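## Task

Lift the black key fob out of the drawer of the small wooden box and set it straight on the open table, touching nothing but the table; then push the drawer shut. The box should end up roughly where it started with the same heading, and the second item must stay inside the drawer.

## Robot and tools

Robot: two arms, left_arm and right_arm, each ending in a two-finger gripper. Each base sits on a tilted plate fixed to a shared metal frame behind them; a plate and its half of the frame count as part of that arm for the clearance check. Calibrated bases: left_arm at (+0.048, +0.320, +0.317) m, right_arm at (+0.034, -0.209, +0.317) m.

Frame: one scene frame for everything. Origin at table-top height, halfway between the nominal bases; +x points out over the table, +y toward left_arm, +z up. Arm names do not match image sides. A gripper's fingers extend along its own +z and open and close along its own y. end_effector_position is the point between the finger pads, just behind the tips. Reported positions and orientations can be wrong by a few centimetres, more at long reach.

Row format (shared by execute_actions and move): a flat list of 16 numbers, always both arms even if one stays still. First left_arm: x, y, z (metres), qw, qx, qy, qz (unit quaternion, w first), opening; then the same eight for right_arm. Position and quaternion are an absolute target pose for that gripper in the scene frame, not an offset. Opening runs from -1 (closed, 0 mm gap) to +1 (fully open, about 87 mm); 0 is about 43 mm, +0.5 about 69 mm, -0.5 about 18 mm. To keep an arm still, resend its whole pose from the last result before it stopped, plus its intended opening. To keep a gripper's orientation, repeat the same quaternion you chose rather than copying a drifted reading. The controller limits each step's orientation change to 40 degrees from the measured one.

execute_actions takes "actions", a list with zero or one item, and optional "cameras". Empty list: just report state (with pictures). An item with "rows" (1 to 15 rows) and "steps" (5 to 15, default 15) runs that many control steps of 1/30 s, one row per step, repeating the last row. An item with only "steps" (up to 300) waits, counted from the previous result. Each target must lie within 0.6 m of that arm's last reported position along each of its gripper's axes, or the call is refused and nothing moves. Results are taken 5 steps before the action ends; the rest runs afterward.

move takes "target": one 16-number row or a list of up to 15 rows, steering both grippers along straight lines; all paths finish together, within 10 s total. "speed": top speed in m/s, 0.002 to 2.9, default 0.25 (turning up to twice that in rad/s); one value or one per target. "blend": corner rounding in metres for target lists, default 0. "blocking": false returns after about 0.5 s while the move continues. New openings in the first row go out at the start; those in later rows go out on arrival. Moves do not avoid obstacles or the other arm. The result adds a "move:" line giving the ending (done, off_target, moving, held, fault) and limits that acted (paced = pose clipped, held = steps withheld). done means within 10 mm and 2 degrees of the target; neither done nor off_target tells you about contact.



Results: per arm end_effector_position, end_effector_quat_wxyz, grip_measured (on the opening scale), Joint positions (last number is the gripper, 0 closed to 1 open), Joint velocities ("within noise" means at rest), Joint torques (includes the arm's own weight; joints 1 to 3 wrap at ±28 N m), and Hand target (the pose currently being driven toward). Cameras are 672x504; wrist views can lag while moving.

Gripping: after the fingers touch a part, command about 0.04 below grip_measured to hold firmly; less margin holds more gently. Readings can be off by about 1 mm.

Arm behaviour: friction and weight can leave the gripper short, low or tilted, especially far out; tiny moves may not happen or may go sideways. Check position and orientation after each move and correct tilt. Keep paths away from an arm's own base and from the wrist passing over the first joint's axis, which can flip the shoulder. Elbows cannot fully straighten.

Avoid: dropping or releasing moving objects, fast contact, pressing far past a contact point, knocking or dragging the box out of place, anything leaving the table, arms or grippers colliding or pinching each other (this can end the scene), and long holds at full stretch or against unreachable targets, which overheat motors (MOTOR HOT near 75 °C, fold and idle at 90 °C). Any arm stop is undesirable. The simulation keeps running while you compose replies once the first robot call is made. Loose objects may occasionally be nudged by outside pushes.

Each tool is called after "Call:" as name(argument=value, ...), one argument or row to a line, values as JSON.

## Session

Call:
execute_actions(
  actions=[],
  cameras=["all"],
)

Scene clock: 0.00 s of 6000.00 s.
left_arm: end_effector_position=(+0.0997, +0.1270, +0.2928) grip_measured=+1.000 end_effector_quat_wxyz=(-0.035, +0.687, +0.534, -0.491) | right_arm: end_effector_position=(+0.4544, -0.2631, +0.1802) grip_measured=+1.000 end_effector_quat_wxyz=(+0.210, +0.029, +0.971, -0.113)
Joint positions: left_arm=[-0.98 1.553 0.577 -0.527 0.448 0.878 1] | right_arm=[0.037 1.58 0.906 0.109 0.457 -0.116 1]
Joint velocities: within noise
Joint torques (N m): no reading
Motor temperatures (°C): left_arm=[26 35 37 31 25 28 24] | right_arm=[25 31 31 31 29 29 29]
Heat: left arm: 37 °C; right arm: 31 °C.
Hand target: left_arm +0.1017, +0.1257, +0.2933; -0.031, +0.687, +0.534, -0.491 | right_arm +0.4616, -0.2645, +0.1866; +0.222, +0.034, +0.968, -0.113

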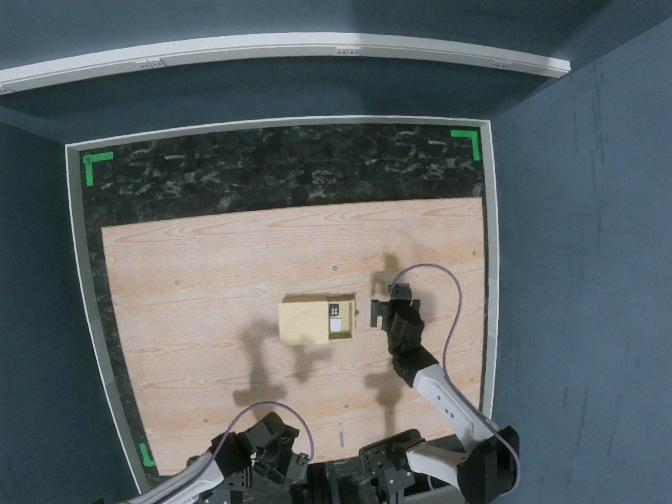

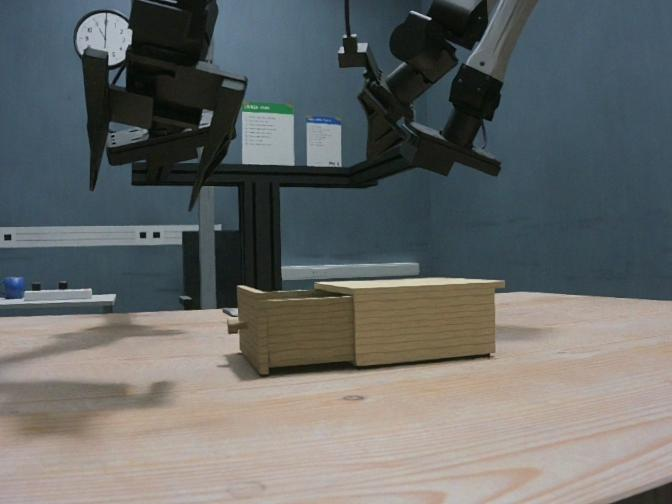

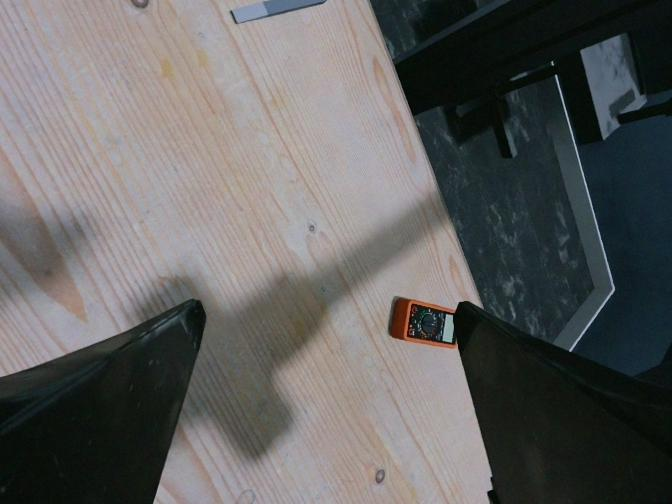

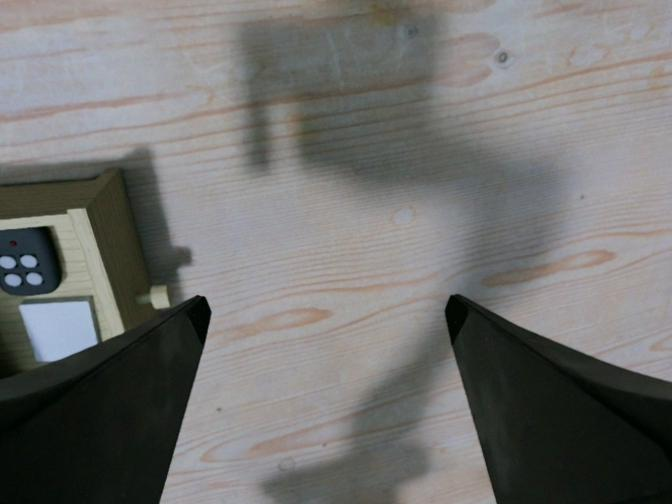

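Call:
zoom_image(
  camera="cam_high",
  region=[260, 270, 440, 400],
)

Call:
zoom_image(
  camera="cam_low",
  region=[200, 250, 530, 400],
)

Call:
zoom_image(
  camera="cam_right_wrist",
  region=[0, 140, 220, 400],
)

Scaled by 2.800 from the camera's 672x504 image, which has a finer 960x720 frame.

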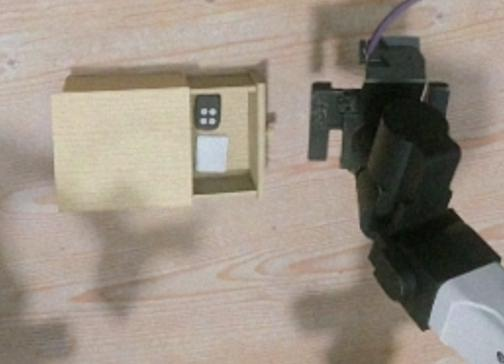

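Scaled by 1.527 from the camera's 672x504 image, which has a finer 960x720 frame.

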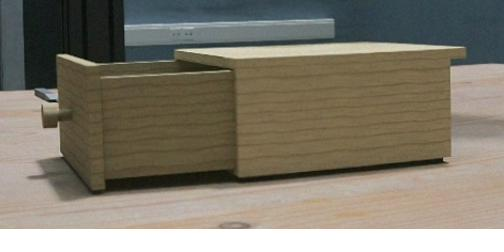

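Scaled by 1.938 from the camera's 672x504 image, which has a finer 960x720 frame.

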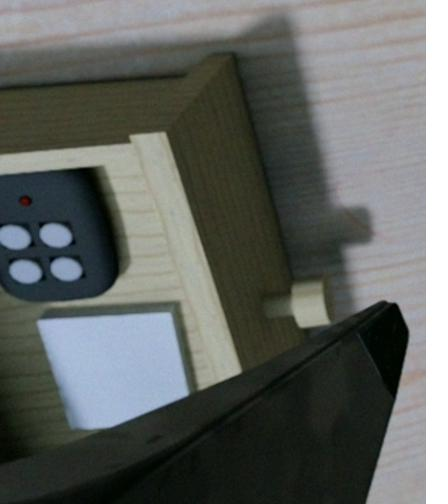

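Call:
move(
  target=[0.0997, 0.1270, 0.2928, -0.035, 0.687, 0.534, -0.491, 1, 0.464, -0.14, 0.175, 0.1736, 0, 0.9848, 0, 1],
  speed=0.2,
)

Scene clock: 5.53 s of 6000.00 s.
left_arm: end_effector_position=(+0.0997, +0.1270, +0.2928) grip_measured=+1.000 end_effector_quat_wxyz=(-0.035, +0.687, +0.534, -0.491) | right_arm: end_effector_position=(+0.4594, -0.1464, +0.1761) grip_measured=+1.000 end_effector_quat_wxyz=(+0.173, -0.004, +0.985, -0.008)
Joint positions: left_arm=[-0.98 1.553 0.577 -0.527 0.448 0.878 1] | right_arm=[0.263 1.718 1.066 -0.07 0.422 0.046 1]
Joint velocities: within noise
Joint torques (N m): left_arm=[-3.23 -4.07 3.73 0.42 0.54 0.18] | right_arm=[4.23 -6.53 7.6 0.72 -0.07 -0.03]
Motor temperatures (°C): left_arm=[26 36 38 31 25 28 24] | right_arm=[25 32 32 31 29 29 29]
Heat: left arm: 38 °C; right arm: 32 °C.
Hand target: left_arm +0.0997, +0.1270, +0.2927; -0.035, +0.687, +0.534, -0.491 | right_arm +0.4638, -0.1400, +0.1751; +0.174, +0.000, +0.985, +0.000
Off the commanded pose: left_arm 0.000 m, 0 deg | right_arm 0.008 m, 1 deg.
Kept back: nothing.
move: done
camera_calibration:
cam_right_wrist: T_world_to_cam=[[0.0246878, -0.999458, 0.021761, -0.163261], [-0.862379, -0.0102813, 0.506159, 0.325218], [-0.505661, -0.0312622, -0.862166, 0.516015], [0, 0, 0, 1]] pos_world=[0.545421, -0.143698, 0.283831]

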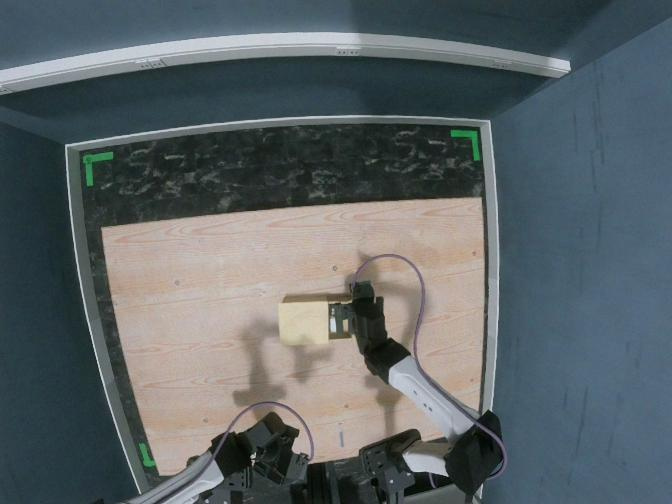

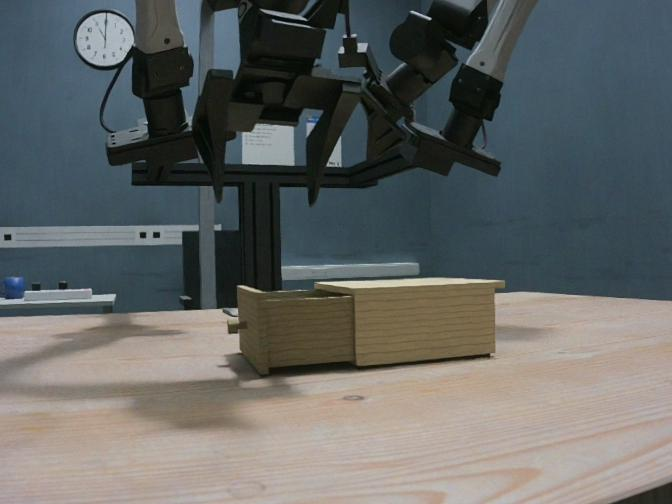

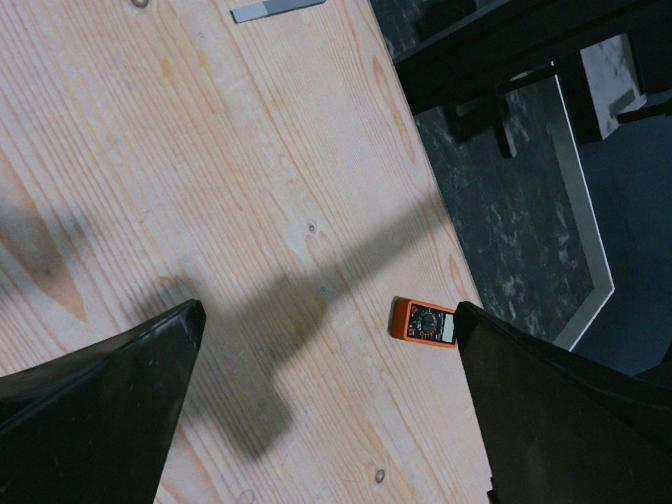

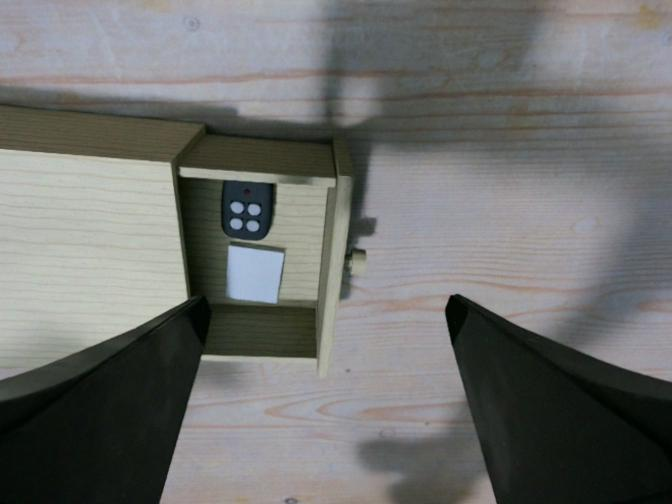

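Call:
zoom_image(
  camera="cam_right_wrist",
  region=[160, 110, 400, 390],
)

Scaled by 1.800 from the camera's 672x504 image, which has a finer 960x720 frame.

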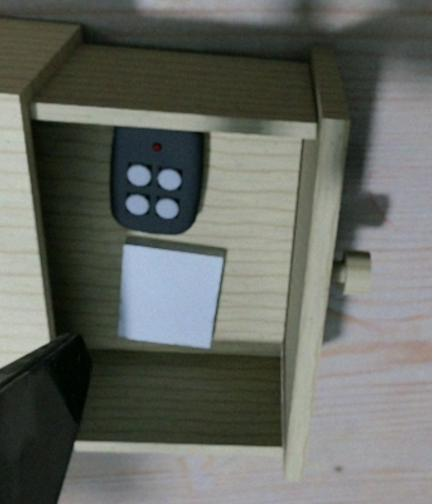

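Call:
zoom_image(
  camera="cam_low",
  region=[150, 40, 400, 230],
)

Call:
zoom_image(
  camera="cam_high",
  region=[270, 270, 400, 370],
)

Scaled by 2.016 from the camera's 672x504 image, which has a finer 960x720 frame.

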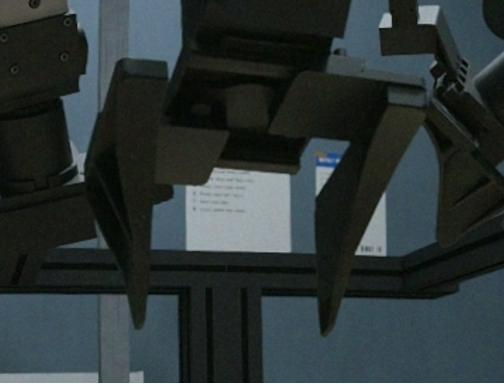

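Scaled by 3.877 from the camera's 672x504 image, which has a finer 960x720 frame.

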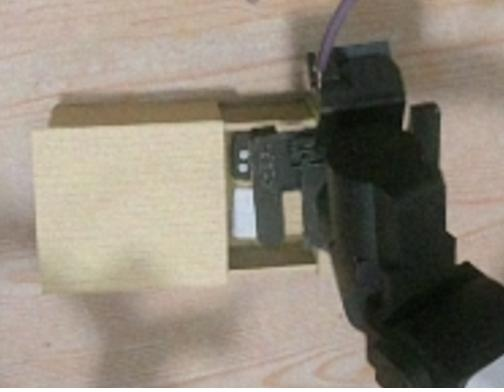

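Call:
move(
  target=[0.0997, 0.1270, 0.2928, -0.035, 0.687, 0.534, -0.491, 1, 0.387, -0.128, 0.115, 0.1304, 0.0363, 0.9907, -0.0048, -1],
  speed=0.2,
)

Scene clock: 12.60 s of 6000.00 s.
left_arm: end_effector_position=(+0.0997, +0.1270, +0.2928) grip_measured=+1.000 end_effector_quat_wxyz=(-0.035, +0.687, +0.534, -0.491) | right_arm: end_effector_position=(+0.3857, -0.1333, +0.1172) grip_measured=-0.973 end_effector_quat_wxyz=(+0.124, +0.033, +0.992, -0.006)
Joint positions: left_arm=[-0.98 1.553 0.577 -0.527 0.448 0.878 1] | right_arm=[0.263 1.835 0.866 0.137 0.421 0.162 0.013]
Joint velocities: within noise
Joint torques (N m): left_arm=[-3.19 -4.04 3.78 0.43 0.54 0.18] | right_arm=[4.83 -6.09 3.25 0.81 0.07 -0.02]
Motor temperatures (°C): left_arm=[26 36 38 31 25 28 24] | right_arm=[26 33 32 31 28 29 29]
Heat: left arm: 38 °C; right arm: 33 °C.
Hand target: left_arm +0.0997, +0.1270, +0.2927; -0.035, +0.687, +0.534, -0.491 | right_arm +0.3868, -0.1281, +0.1151; +0.130, +0.036, +0.991, -0.005
Off the commanded pose: left_arm 0.000 m, 0 deg | right_arm 0.006 m, 1 deg.
Kept back: nothing.
move: done
camera_calibration:
cam_right_wrist: T_world_to_cam=[[-0.0458958, -0.998915, 0.00791717, -0.118144], [-0.807317, 0.0417582, 0.588638, 0.267718], [-0.58833, 0.0206244, -0.808358, 0.460881], [0, 0, 0, 1]] pos_world=[0.481861, -0.138701, 0.215903]

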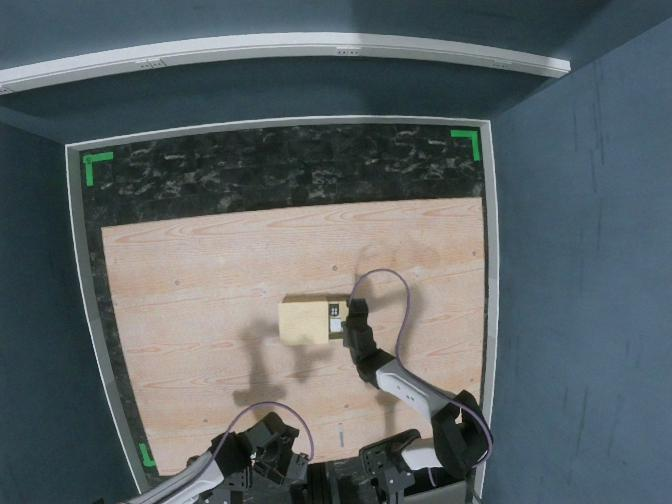

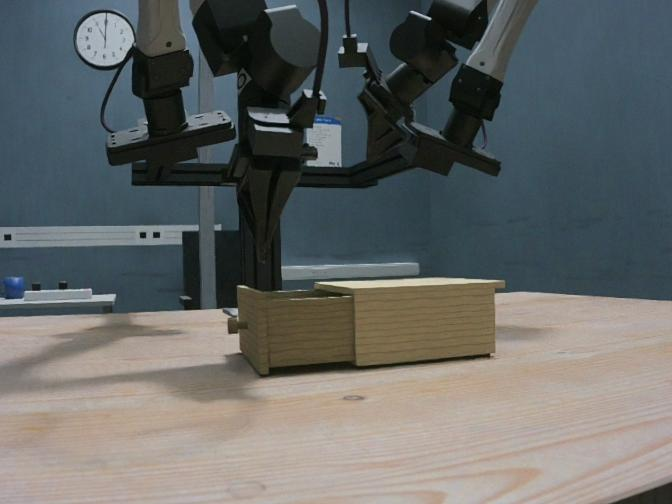

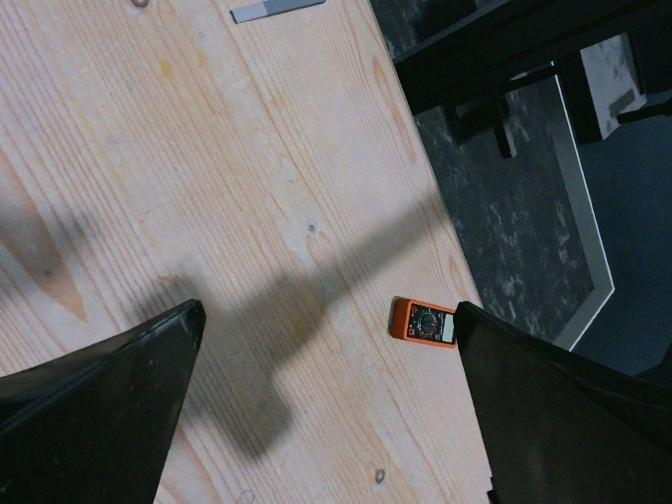

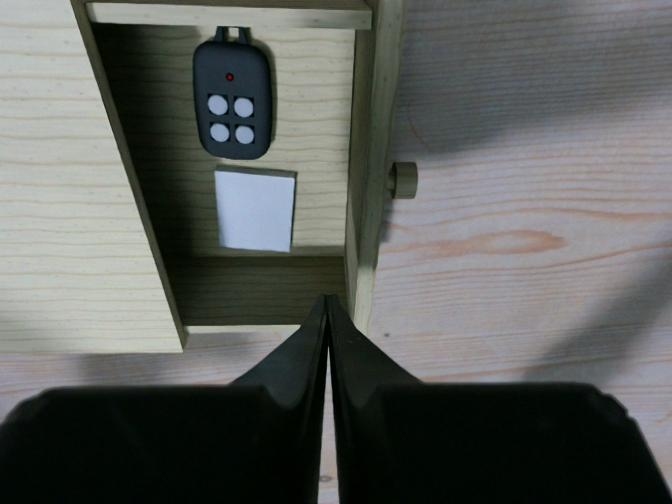

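Call:
move(
  target=[
    [0.0997, 0.1270, 0.2928, -0.035, 0.687, 0.534, -0.491, 1, 0.387, -0.117, 0.08, 0.1304, 0.0363, 0.9907, -0.0048, -1],
    [0.0997, 0.1270, 0.2928, -0.035, 0.687, 0.534, -0.491, 1, 0.387, -0.117, 0.031, 0.1304, 0.0363, 0.9907, -0.0048, -1],
    [0.0997, 0.1270, 0.2928, -0.035, 0.687, 0.534, -0.491, 1, 0.384, -0.162, 0.031, 0.1304, 0.0363, 0.9907, -0.0048, -1],
  ],
  speed=[0.2, 0.12, 0.07],
)

Scene clock: 15.50 s of 6000.00 s.
left_arm: end_effector_position=(+0.0997, +0.1270, +0.2928) grip_measured=+1.000 end_effector_quat_wxyz=(-0.035, +0.687, +0.534, -0.491) | right_arm: end_effector_position=(+0.3736, -0.1447, +0.0244) grip_measured=-0.973 end_effector_quat_wxyz=(+0.116, +0.033, +0.993, +0.014)
Joint positions: left_arm=[-0.98 1.553 0.577 -0.527 0.448 0.878 1] | right_arm=[0.126 2.162 0.929 0.423 0.285 0.066 0.013]
Joint velocities: within noise
Joint torques (N m): left_arm=[-3.22 -4.05 3.77 0.43 0.53 0.18] | right_arm=[1.33 -10.39 0.5 0.67 0.21 -0.39]
Motor temperatures (°C): left_arm=[26 36 38 31 25 28 24] | right_arm=[26 33 32 31 28 29 29]
Heat: left arm: 38 °C; right arm: 33 °C.
Hand target: left_arm +0.0997, +0.1270, +0.2927; -0.035, +0.687, +0.534, -0.491 | right_arm +0.3836, -0.1616, +0.0307; +0.130, +0.036, +0.991, -0.005
Off the commanded pose: left_arm 0.000 m, 0 deg | right_arm 0.021 m, 3 deg.
Kept back: nothing.
move: off_target (right_arm)
camera_calibration:
cam_right_wrist: T_world_to_cam=[[-0.0424033, -0.998553, -0.0330615, -0.129601], [-0.798091, 0.0139464, 0.602376, 0.305193], [-0.601043, 0.0519288, -0.797528, 0.387892], [0, 0, 0, 1]] pos_world=[0.471217, -0.153813, 0.121229]

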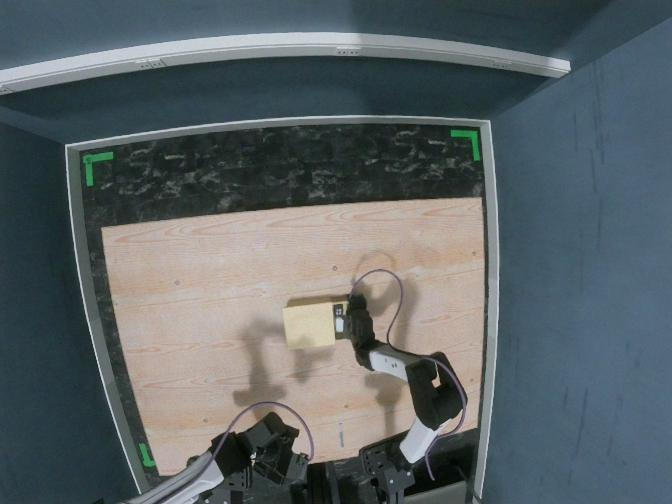

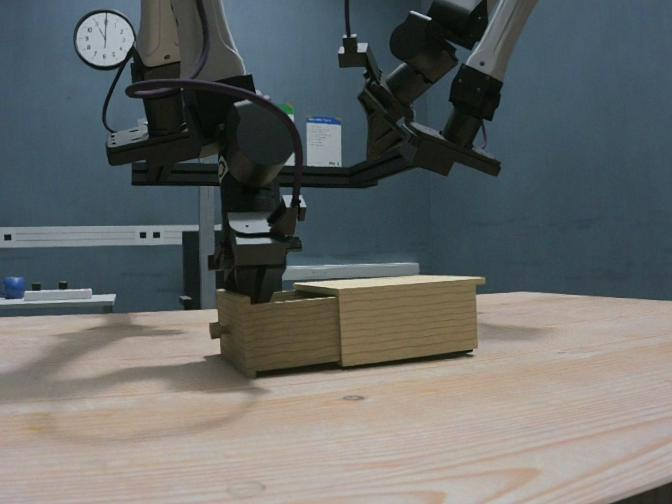

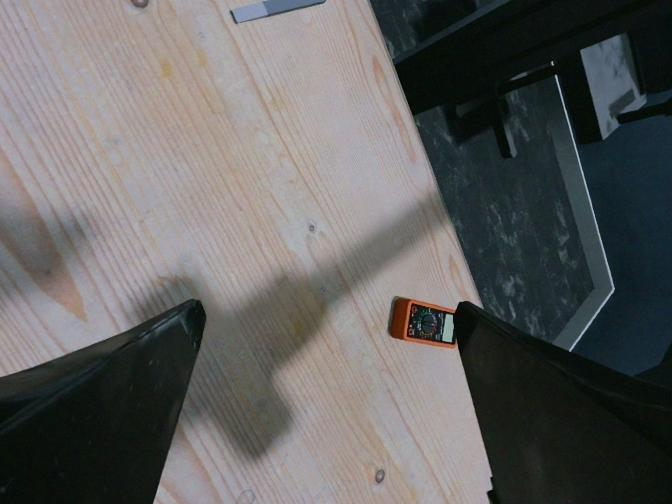

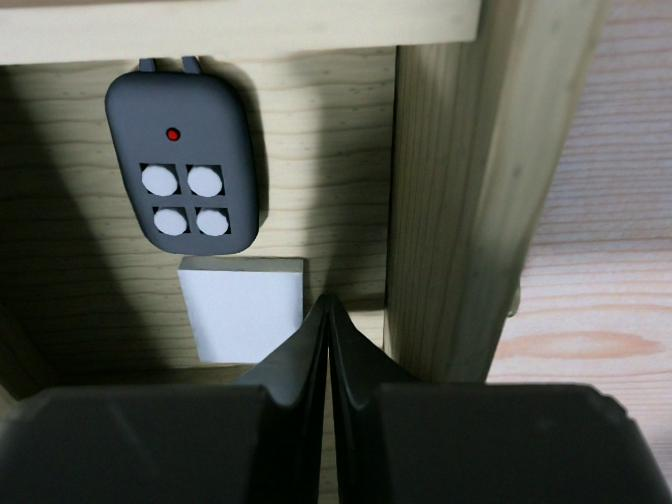

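Call:
move(
  target=[
    [0.0997, 0.1270, 0.2928, -0.035, 0.687, 0.534, -0.491, 1, 0.380, -0.132, 0.033, 0.1304, 0.0363, 0.9907, -0.0048, -1],
    [0.0997, 0.1270, 0.2928, -0.035, 0.687, 0.534, -0.491, 1, 0.384, -0.130, 0.09, 0.1304, 0.0363, 0.9907, -0.0048, -1],
    [0.0997, 0.1270, 0.2928, -0.035, 0.687, 0.534, -0.491, 1, 0.404, -0.122, 0.118, 0.1261, 0.0338, 0.9576, 0.2566, -1],
  ],
  speed=[0.08, 0.2, 0.25],
  blend=[0, 0.01, 0],
)

Scene clock: 22.33 s of 6000.00 s.
left_arm: end_effector_position=(+0.0997, +0.1270, +0.2928) grip_measured=+1.000 end_effector_quat_wxyz=(-0.035, +0.687, +0.534, -0.491) | right_arm: end_effector_position=(+0.3868, -0.1168, +0.1070) grip_measured=-0.973 end_effector_quat_wxyz=(+0.102, +0.037, +0.961, +0.254)
Joint positions: left_arm=[-0.98 1.553 0.577 -0.527 0.448 0.878 1] | right_arm=[0.017 1.877 0.875 0.185 -0.271 0.052 0.013]
Joint velocities: within noise
Joint torques (N m): left_arm=[-3.18 -4.07 3.74 0.43 0.54 0.18] | right_arm=[2 -10.51 4.1 0.52 -0.4 -0.3]
Motor temperatures (°C): left_arm=[26 37 38 30 25 28 24] | right_arm=[26 35 32 31 28 29 29]
Heat: left arm: 38 °C; right arm: 35 °C.
Hand target: left_arm +0.0997, +0.1270, +0.2927; -0.035, +0.687, +0.534, -0.491 | right_arm +0.4037, -0.1219, +0.1178; +0.126, +0.034, +0.958, +0.256
Off the commanded pose: left_arm 0.000 m, 0 deg | right_arm 0.021 m, 3 deg.
Kept back: nothing.
move: off_target (right_arm)
camera_calibration:
cam_right_wrist: T_world_to_cam=[[0.000595346, -0.869736, -0.493516, -0.0507687], [-0.788747, -0.303781, 0.53441, 0.232172], [-0.614717, 0.388941, -0.686183, 0.493001], [0, 0, 0, 1]] pos_world=[0.486211, -0.165375, 0.189159]

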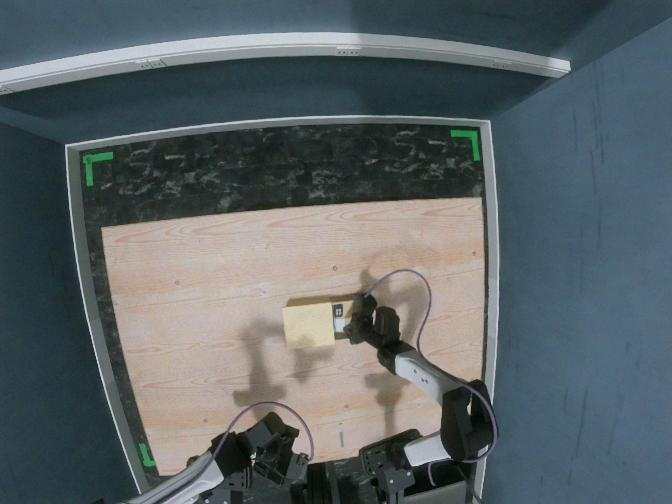

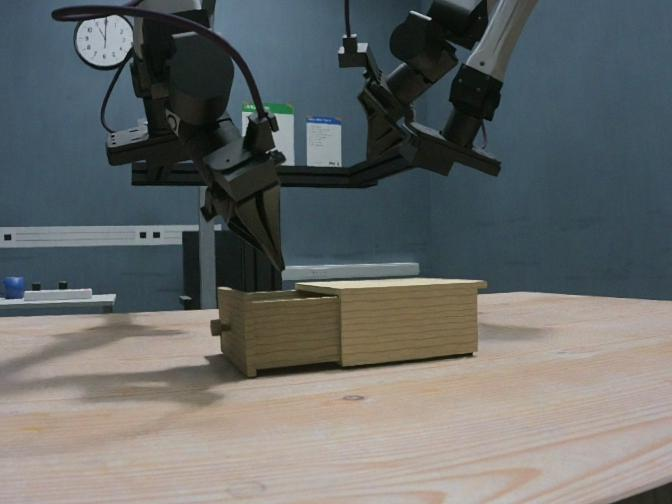

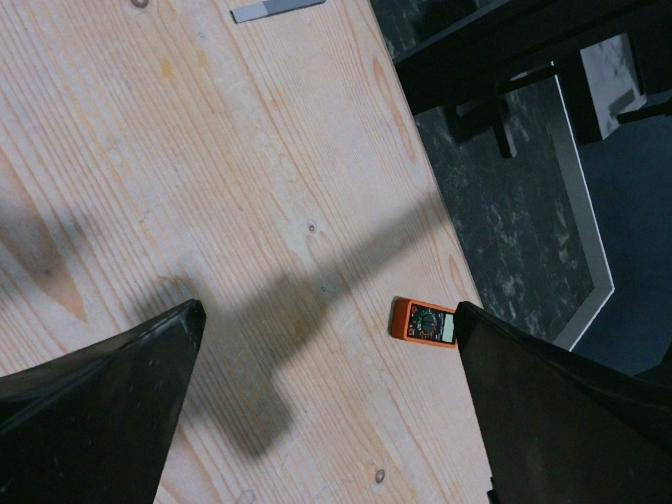

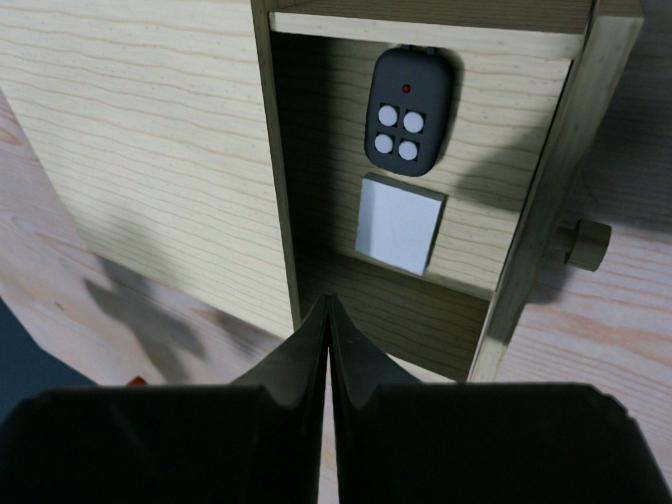

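Call:
move(
  target=[0.0997, 0.1270, 0.2928, -0.035, 0.687, 0.534, -0.491, 1, 0.428, -0.103, 0.075, 0.1261, 0.0338, 0.9576, 0.2566, -1],
  speed=0.15,
)

Scene clock: 24.70 s of 6000.00 s.
left_arm: end_effector_position=(+0.0997, +0.1270, +0.2928) grip_measured=+1.000 end_effector_quat_wxyz=(-0.035, +0.687, +0.534, -0.491) | right_arm: end_effector_position=(+0.4216, -0.1084, +0.0772) grip_measured=-0.973 end_effector_quat_wxyz=(+0.117, +0.036, +0.959, +0.256)
Joint positions: left_arm=[-0.98 1.553 0.577 -0.527 0.448 0.878 1] | right_arm=[0.02 2.031 1.04 0.205 -0.273 0.052 0.013]
Joint velocities: within noise
Joint torques (N m): left_arm=[-3.23 -4.05 3.74 0.42 0.53 0.17] | right_arm=[4.55 -7.12 4.34 0.81 -0.23 -0.1]
Motor temperatures (°C): left_arm=[27 37 39 30 25 28 24] | right_arm=[26 35 32 31 28 29 29]
Heat: left arm: 39 °C; right arm: 35 °C.
Hand target: left_arm +0.0997, +0.1270, +0.2927; -0.035, +0.687, +0.534, -0.491 | right_arm +0.4278, -0.1030, +0.0753; +0.126, +0.034, +0.958, +0.257
Off the commanded pose: left_arm 0.000 m, 0 deg | right_arm 0.009 m, 1 deg.
Kept back: nothing.
move: done
camera_calibration:
cam_right_wrist: T_world_to_cam=[[0.0124112, -0.868206, -0.496048, -0.0627757], [-0.806303, -0.302084, 0.508547, 0.287692], [-0.591372, 0.393654, -0.703787, 0.482808], [0, 0, 0, 1]] pos_world=[0.518265, -0.157654, 0.162349]

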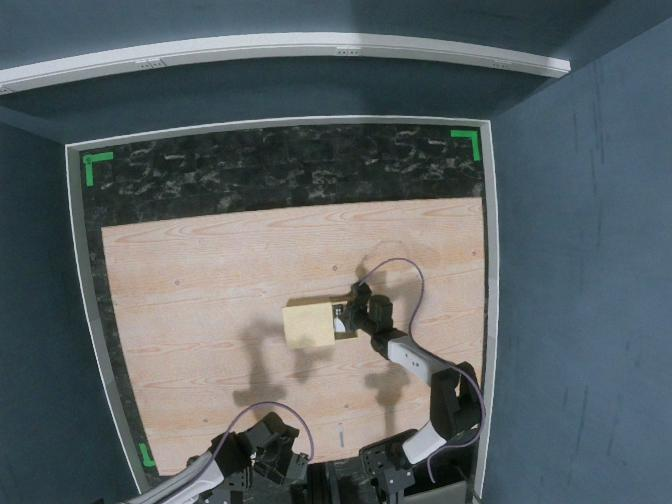

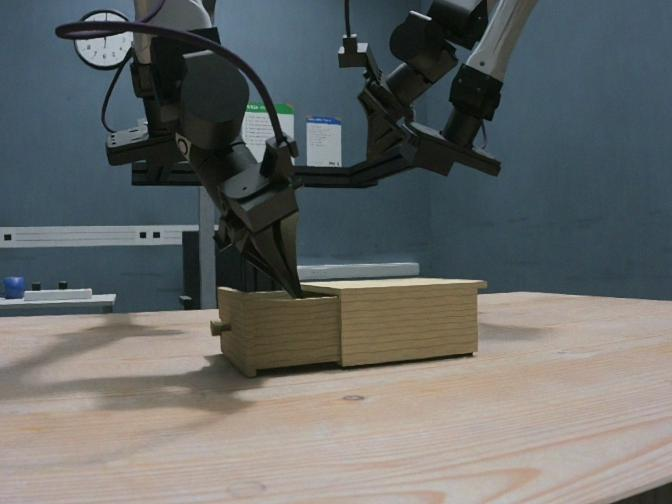

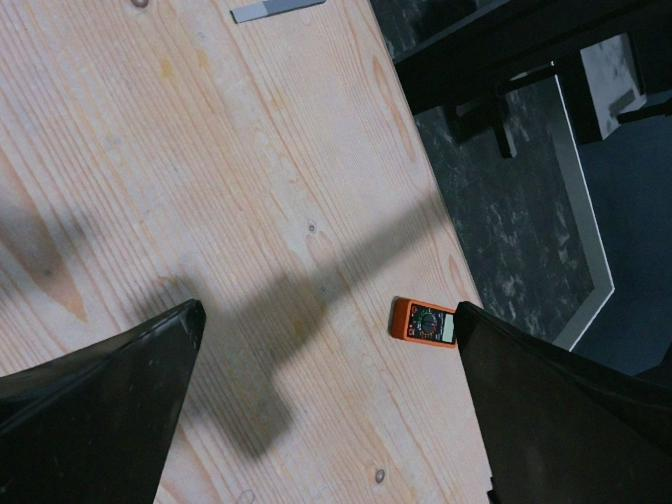

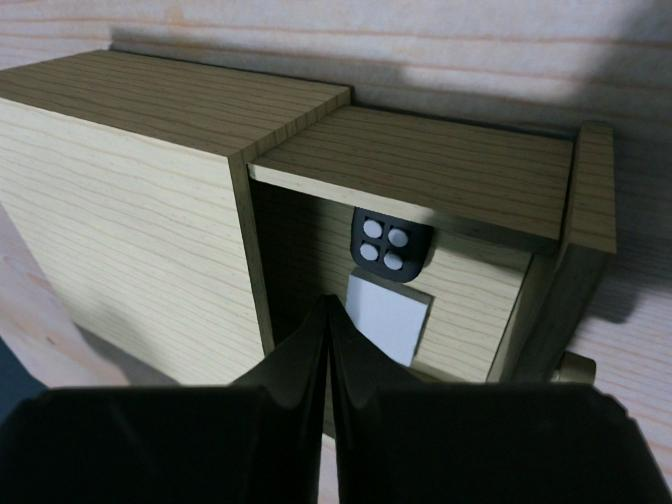

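Call:
move(
  target=[0.0997, 0.1270, 0.2928, -0.035, 0.687, 0.534, -0.491, 1, 0.437, -0.070, 0.026, 0.1261, 0.0338, 0.9576, 0.2566, -1],
  speed=0.1,
)

Scene clock: 25.97 s of 6000.00 s.
left_arm: end_effector_position=(+0.0997, +0.1270, +0.2928) grip_measured=+1.000 end_effector_quat_wxyz=(-0.035, +0.687, +0.534, -0.491) | right_arm: end_effector_position=(+0.4267, -0.0774, +0.0317) grip_measured=-0.974 end_effector_quat_wxyz=(+0.111, +0.033, +0.959, +0.258)
Joint positions: left_arm=[-0.98 1.553 0.577 -0.527 0.448 0.878 1] | right_arm=[0.066 2.234 1.177 0.265 -0.245 0.081 0.013]
Joint velocities: within noise
Joint torques (N m): left_arm=[-3.22 -4.11 3.78 0.43 0.53 0.18] | right_arm=[5.27 -6.49 5.14 0.97 -0.2 -0.03]
Motor temperatures (°C): left_arm=[27 37 39 30 25 28 24] | right_arm=[26 35 32 31 28 29 29]
Heat: left arm: 39 °C; right arm: 35 °C.
Hand target: left_arm +0.0997, +0.1270, +0.2927; -0.035, +0.687, +0.534, -0.491 | right_arm +0.4367, -0.0703, +0.0268; +0.126, +0.034, +0.958, +0.257
Off the commanded pose: left_arm 0.000 m, 0 deg | right_arm 0.014 m, 2 deg.
Kept back: nothing.
move: off_target (right_arm)
camera_calibration:
cam_right_wrist: T_world_to_cam=[[0.0147558, -0.866516, -0.49893, -0.0593709], [-0.797419, -0.311241, 0.516964, 0.319473], [-0.603246, 0.390228, -0.695569, 0.446079], [0, 0, 0, 1]] pos_world=[0.524726, -0.126085, 0.115501]

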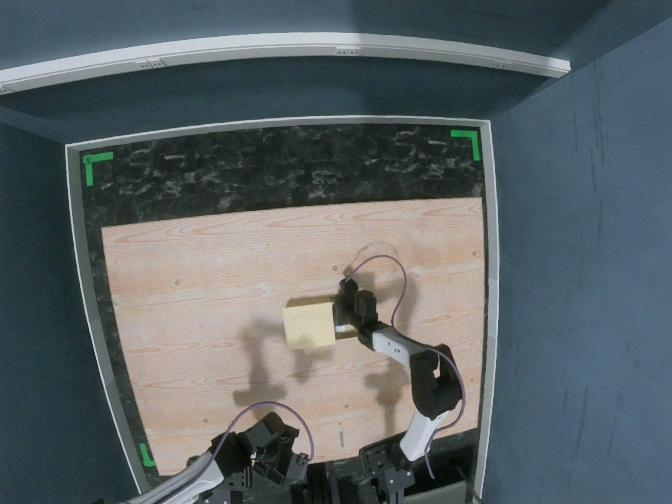

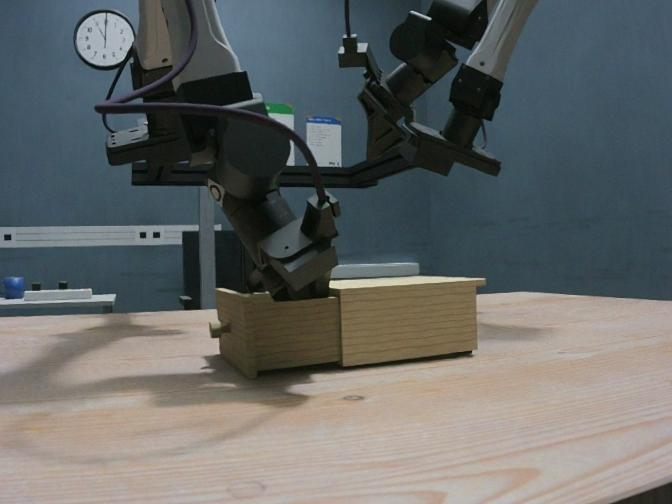

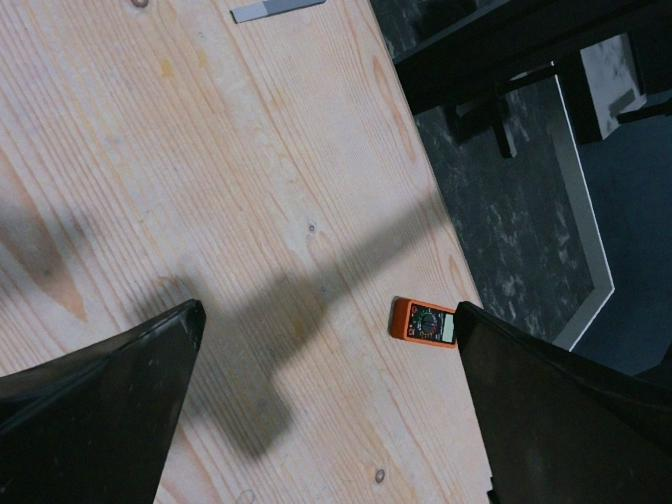

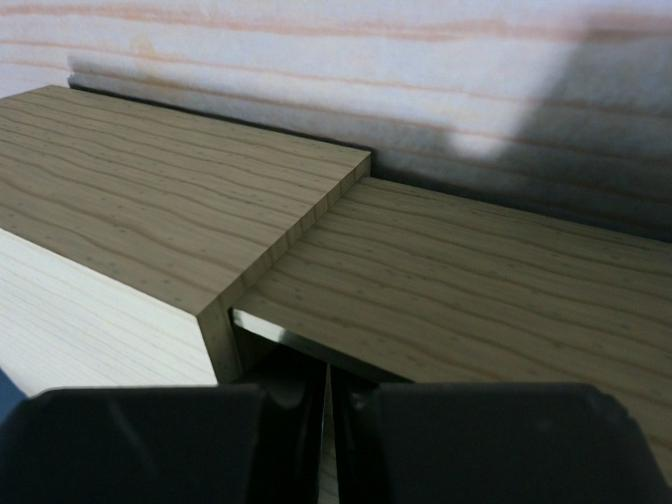

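Call:
move(
  target=[
    [0.0997, 0.1270, 0.2928, -0.035, 0.687, 0.534, -0.491, 1, 0.439, -0.068, 0.018, 0.1261, 0.0338, 0.9576, 0.2566, -1],
    [0.0997, 0.1270, 0.2928, -0.035, 0.687, 0.534, -0.491, 1, 0.439, -0.068, 0.017, 0.1261, 0.0338, 0.9576, 0.2566, -1],
    [0.0997, 0.1270, 0.2928, -0.035, 0.687, 0.534, -0.491, 1, 0.437, -0.088, 0.018, 0.1261, 0.0338, 0.9576, 0.2566, -1],
  ],
  speed=[0.08, 0.02, 0.05],
)

Scene clock: 27.13 s of 6000.00 s.
left_arm: end_effector_position=(+0.0997, +0.1270, +0.2928) grip_measured=+1.000 end_effector_quat_wxyz=(-0.035, +0.687, +0.534, -0.491) | right_arm: end_effector_position=(+0.4297, -0.0779, +0.0313) grip_measured=-0.974 end_effector_quat_wxyz=(+0.113, +0.025, +0.955, +0.273)
Joint positions: left_arm=[-0.98 1.553 0.577 -0.527 0.448 0.878 1] | right_arm=[0.052 2.243 1.194 0.257 -0.287 0.06 0.013]
Joint velocities: within noise
Joint torques (N m): left_arm=[-3.22 -4.08 3.79 0.42 0.53 0.18] | right_arm=[2.09 -6.26 4.27 0.99 -0.07 -0.12]
Motor temperatures (°C): left_arm=[27 37 39 30 25 28 24] | right_arm=[26 35 32 31 28 29 29]
Heat: left arm: 39 °C; right arm: 35 °C.
Hand target: left_arm +0.0997, +0.1270, +0.2927; -0.035, +0.687, +0.534, -0.491 | right_arm +0.4363, -0.0883, +0.0189; +0.126, +0.034, +0.958, +0.257
Off the commanded pose: left_arm 0.000 m, 0 deg | right_arm 0.018 m, 3 deg.
Kept back: nothing.
move: off_target (right_arm)
camera_calibration:
cam_right_wrist: T_world_to_cam=[[0.0334176, -0.851373, -0.523495, -0.066042], [-0.797246, -0.338586, 0.499758, 0.320231], [-0.602729, 0.400654, -0.690069, 0.44828], [0, 0, 0, 1]] pos_world=[0.527701, -0.127405, 0.114733]

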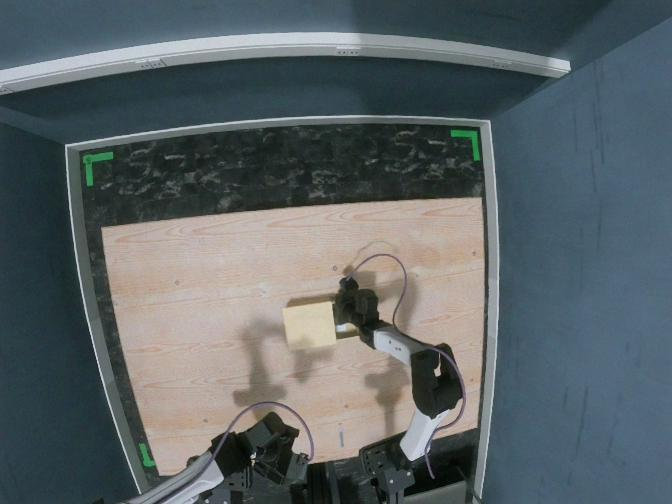

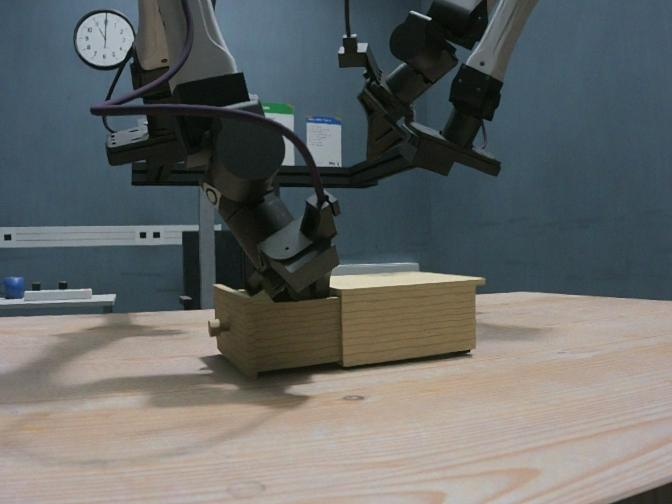

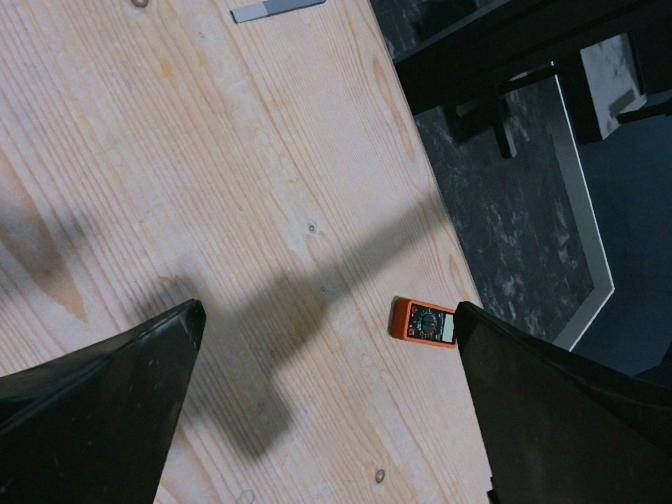

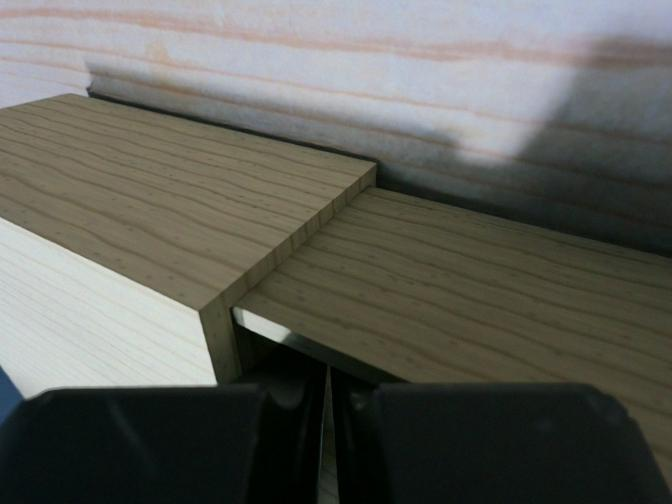

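Call:
move(
  target=[
    [0.0997, 0.1270, 0.2928, -0.035, 0.687, 0.534, -0.491, 1, 0.420, -0.110, 0.10, 0.1261, 0.0338, 0.9576, 0.2566, -1],
    [0.0997, 0.1270, 0.2928, -0.035, 0.687, 0.534, -0.491, 1, 0.430, -0.125, 0.135, -0.1830, 0.6830, -0.6830, -0.1830, -1],
  ],
  speed=[0.15, 0.4],
)

Scene clock: 32.07 s of 6000.00 s.
left_arm: end_effector_position=(+0.0997, +0.1270, +0.2928) grip_measured=+1.000 end_effector_quat_wxyz=(-0.035, +0.687, +0.534, -0.491) | right_arm: end_effector_position=(+0.4111, -0.1254, +0.1179) grip_measured=-0.974 end_effector_quat_wxyz=(-0.162, +0.676, -0.691, -0.200)
Joint positions: left_arm=[-0.98 1.553 0.577 -0.527 0.448 0.878 1] | right_arm=[0.122 1.877 1.088 -0.278 -0.223 -1.483 0.013]
Joint velocities: within noise
Joint torques (N m): left_arm=[-3.23 -4.1 3.81 0.42 0.53 0.17] | right_arm=[4.45 -11.43 5.34 -0.01 -0.32 -0.25]
Motor temperatures (°C): left_arm=[27 37 39 30 25 28 24] | right_arm=[26 36 32 31 28 29 29]
Heat: left arm: 39 °C; right arm: 36 °C.
Hand target: left_arm +0.0997, +0.1270, +0.2927; -0.035, +0.687, +0.534, -0.491 | right_arm +0.4296, -0.1250, +0.1347; -0.183, +0.683, -0.683, -0.183
Off the commanded pose: left_arm 0.000 m, 0 deg | right_arm 0.025 m, 3 deg.
Kept back: nothing.
move: off_target (right_arm)
camera_calibration:
cam_right_wrist: T_world_to_cam=[[0.998757, 0.0122559, -0.0483129, -0.405063], [0.0285251, -0.935416, 0.352397, -0.150904], [-0.0408738, -0.353337, -0.934603, 0.219221], [0, 0, 0, 1]] pos_world=[0.417824, -0.0587349, 0.238493]

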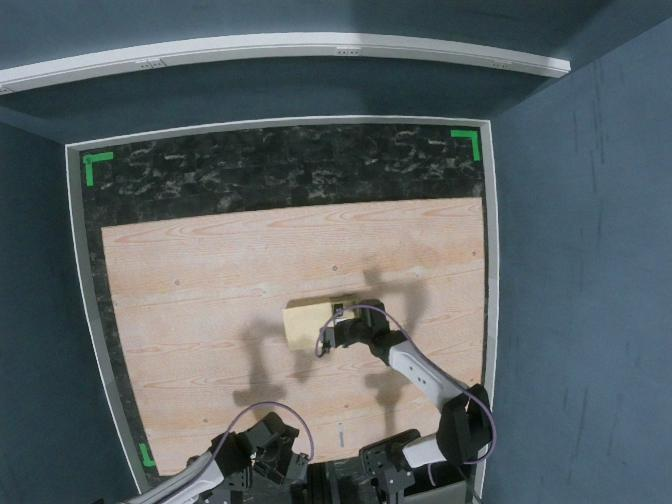

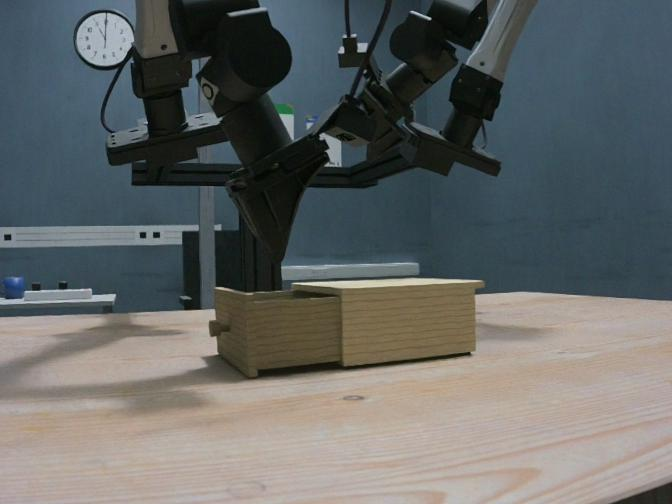

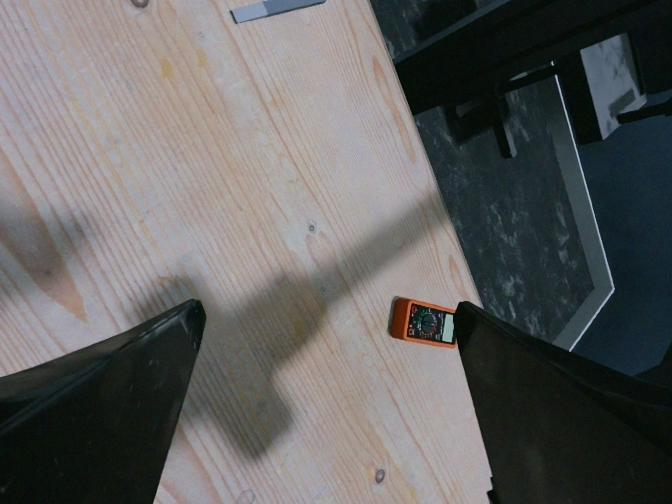

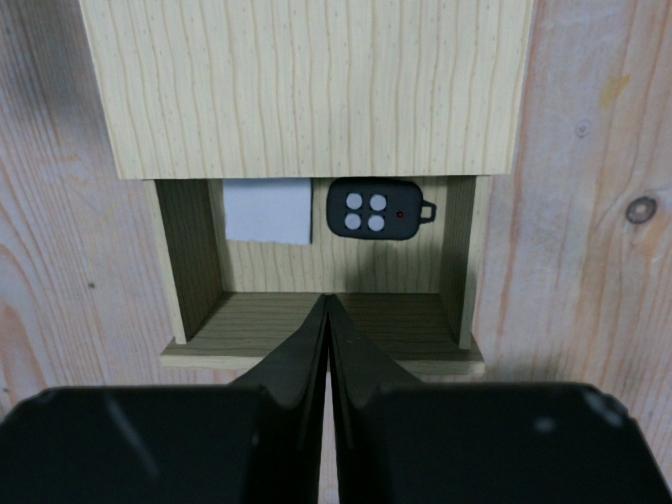

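Call:
zoom_image(
  camera="cam_low",
  region=[190, 120, 390, 300],
)

Call:
zoom_image(
  camera="cam_high",
  region=[270, 270, 410, 370],
)

Scaled by 2.520 from the camera's 672x504 image, which has a finer 960x720 frame.

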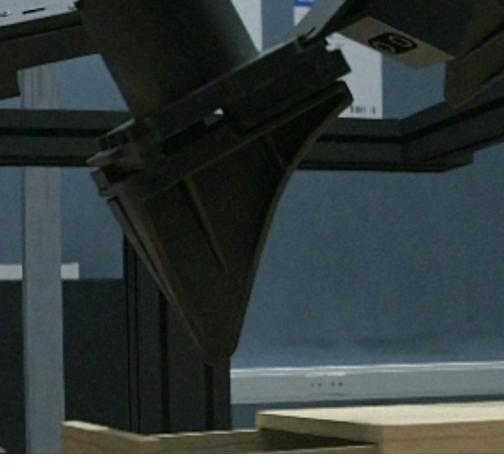

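Scaled by 3.600 from the camera's 672x504 image, which has a finer 960x720 frame.

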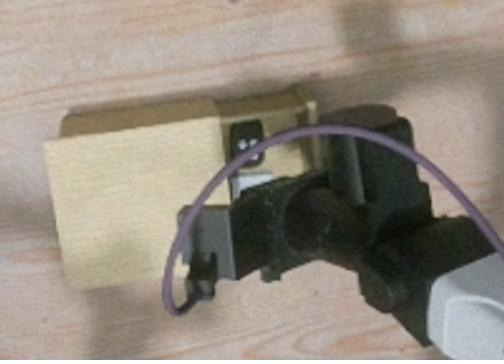

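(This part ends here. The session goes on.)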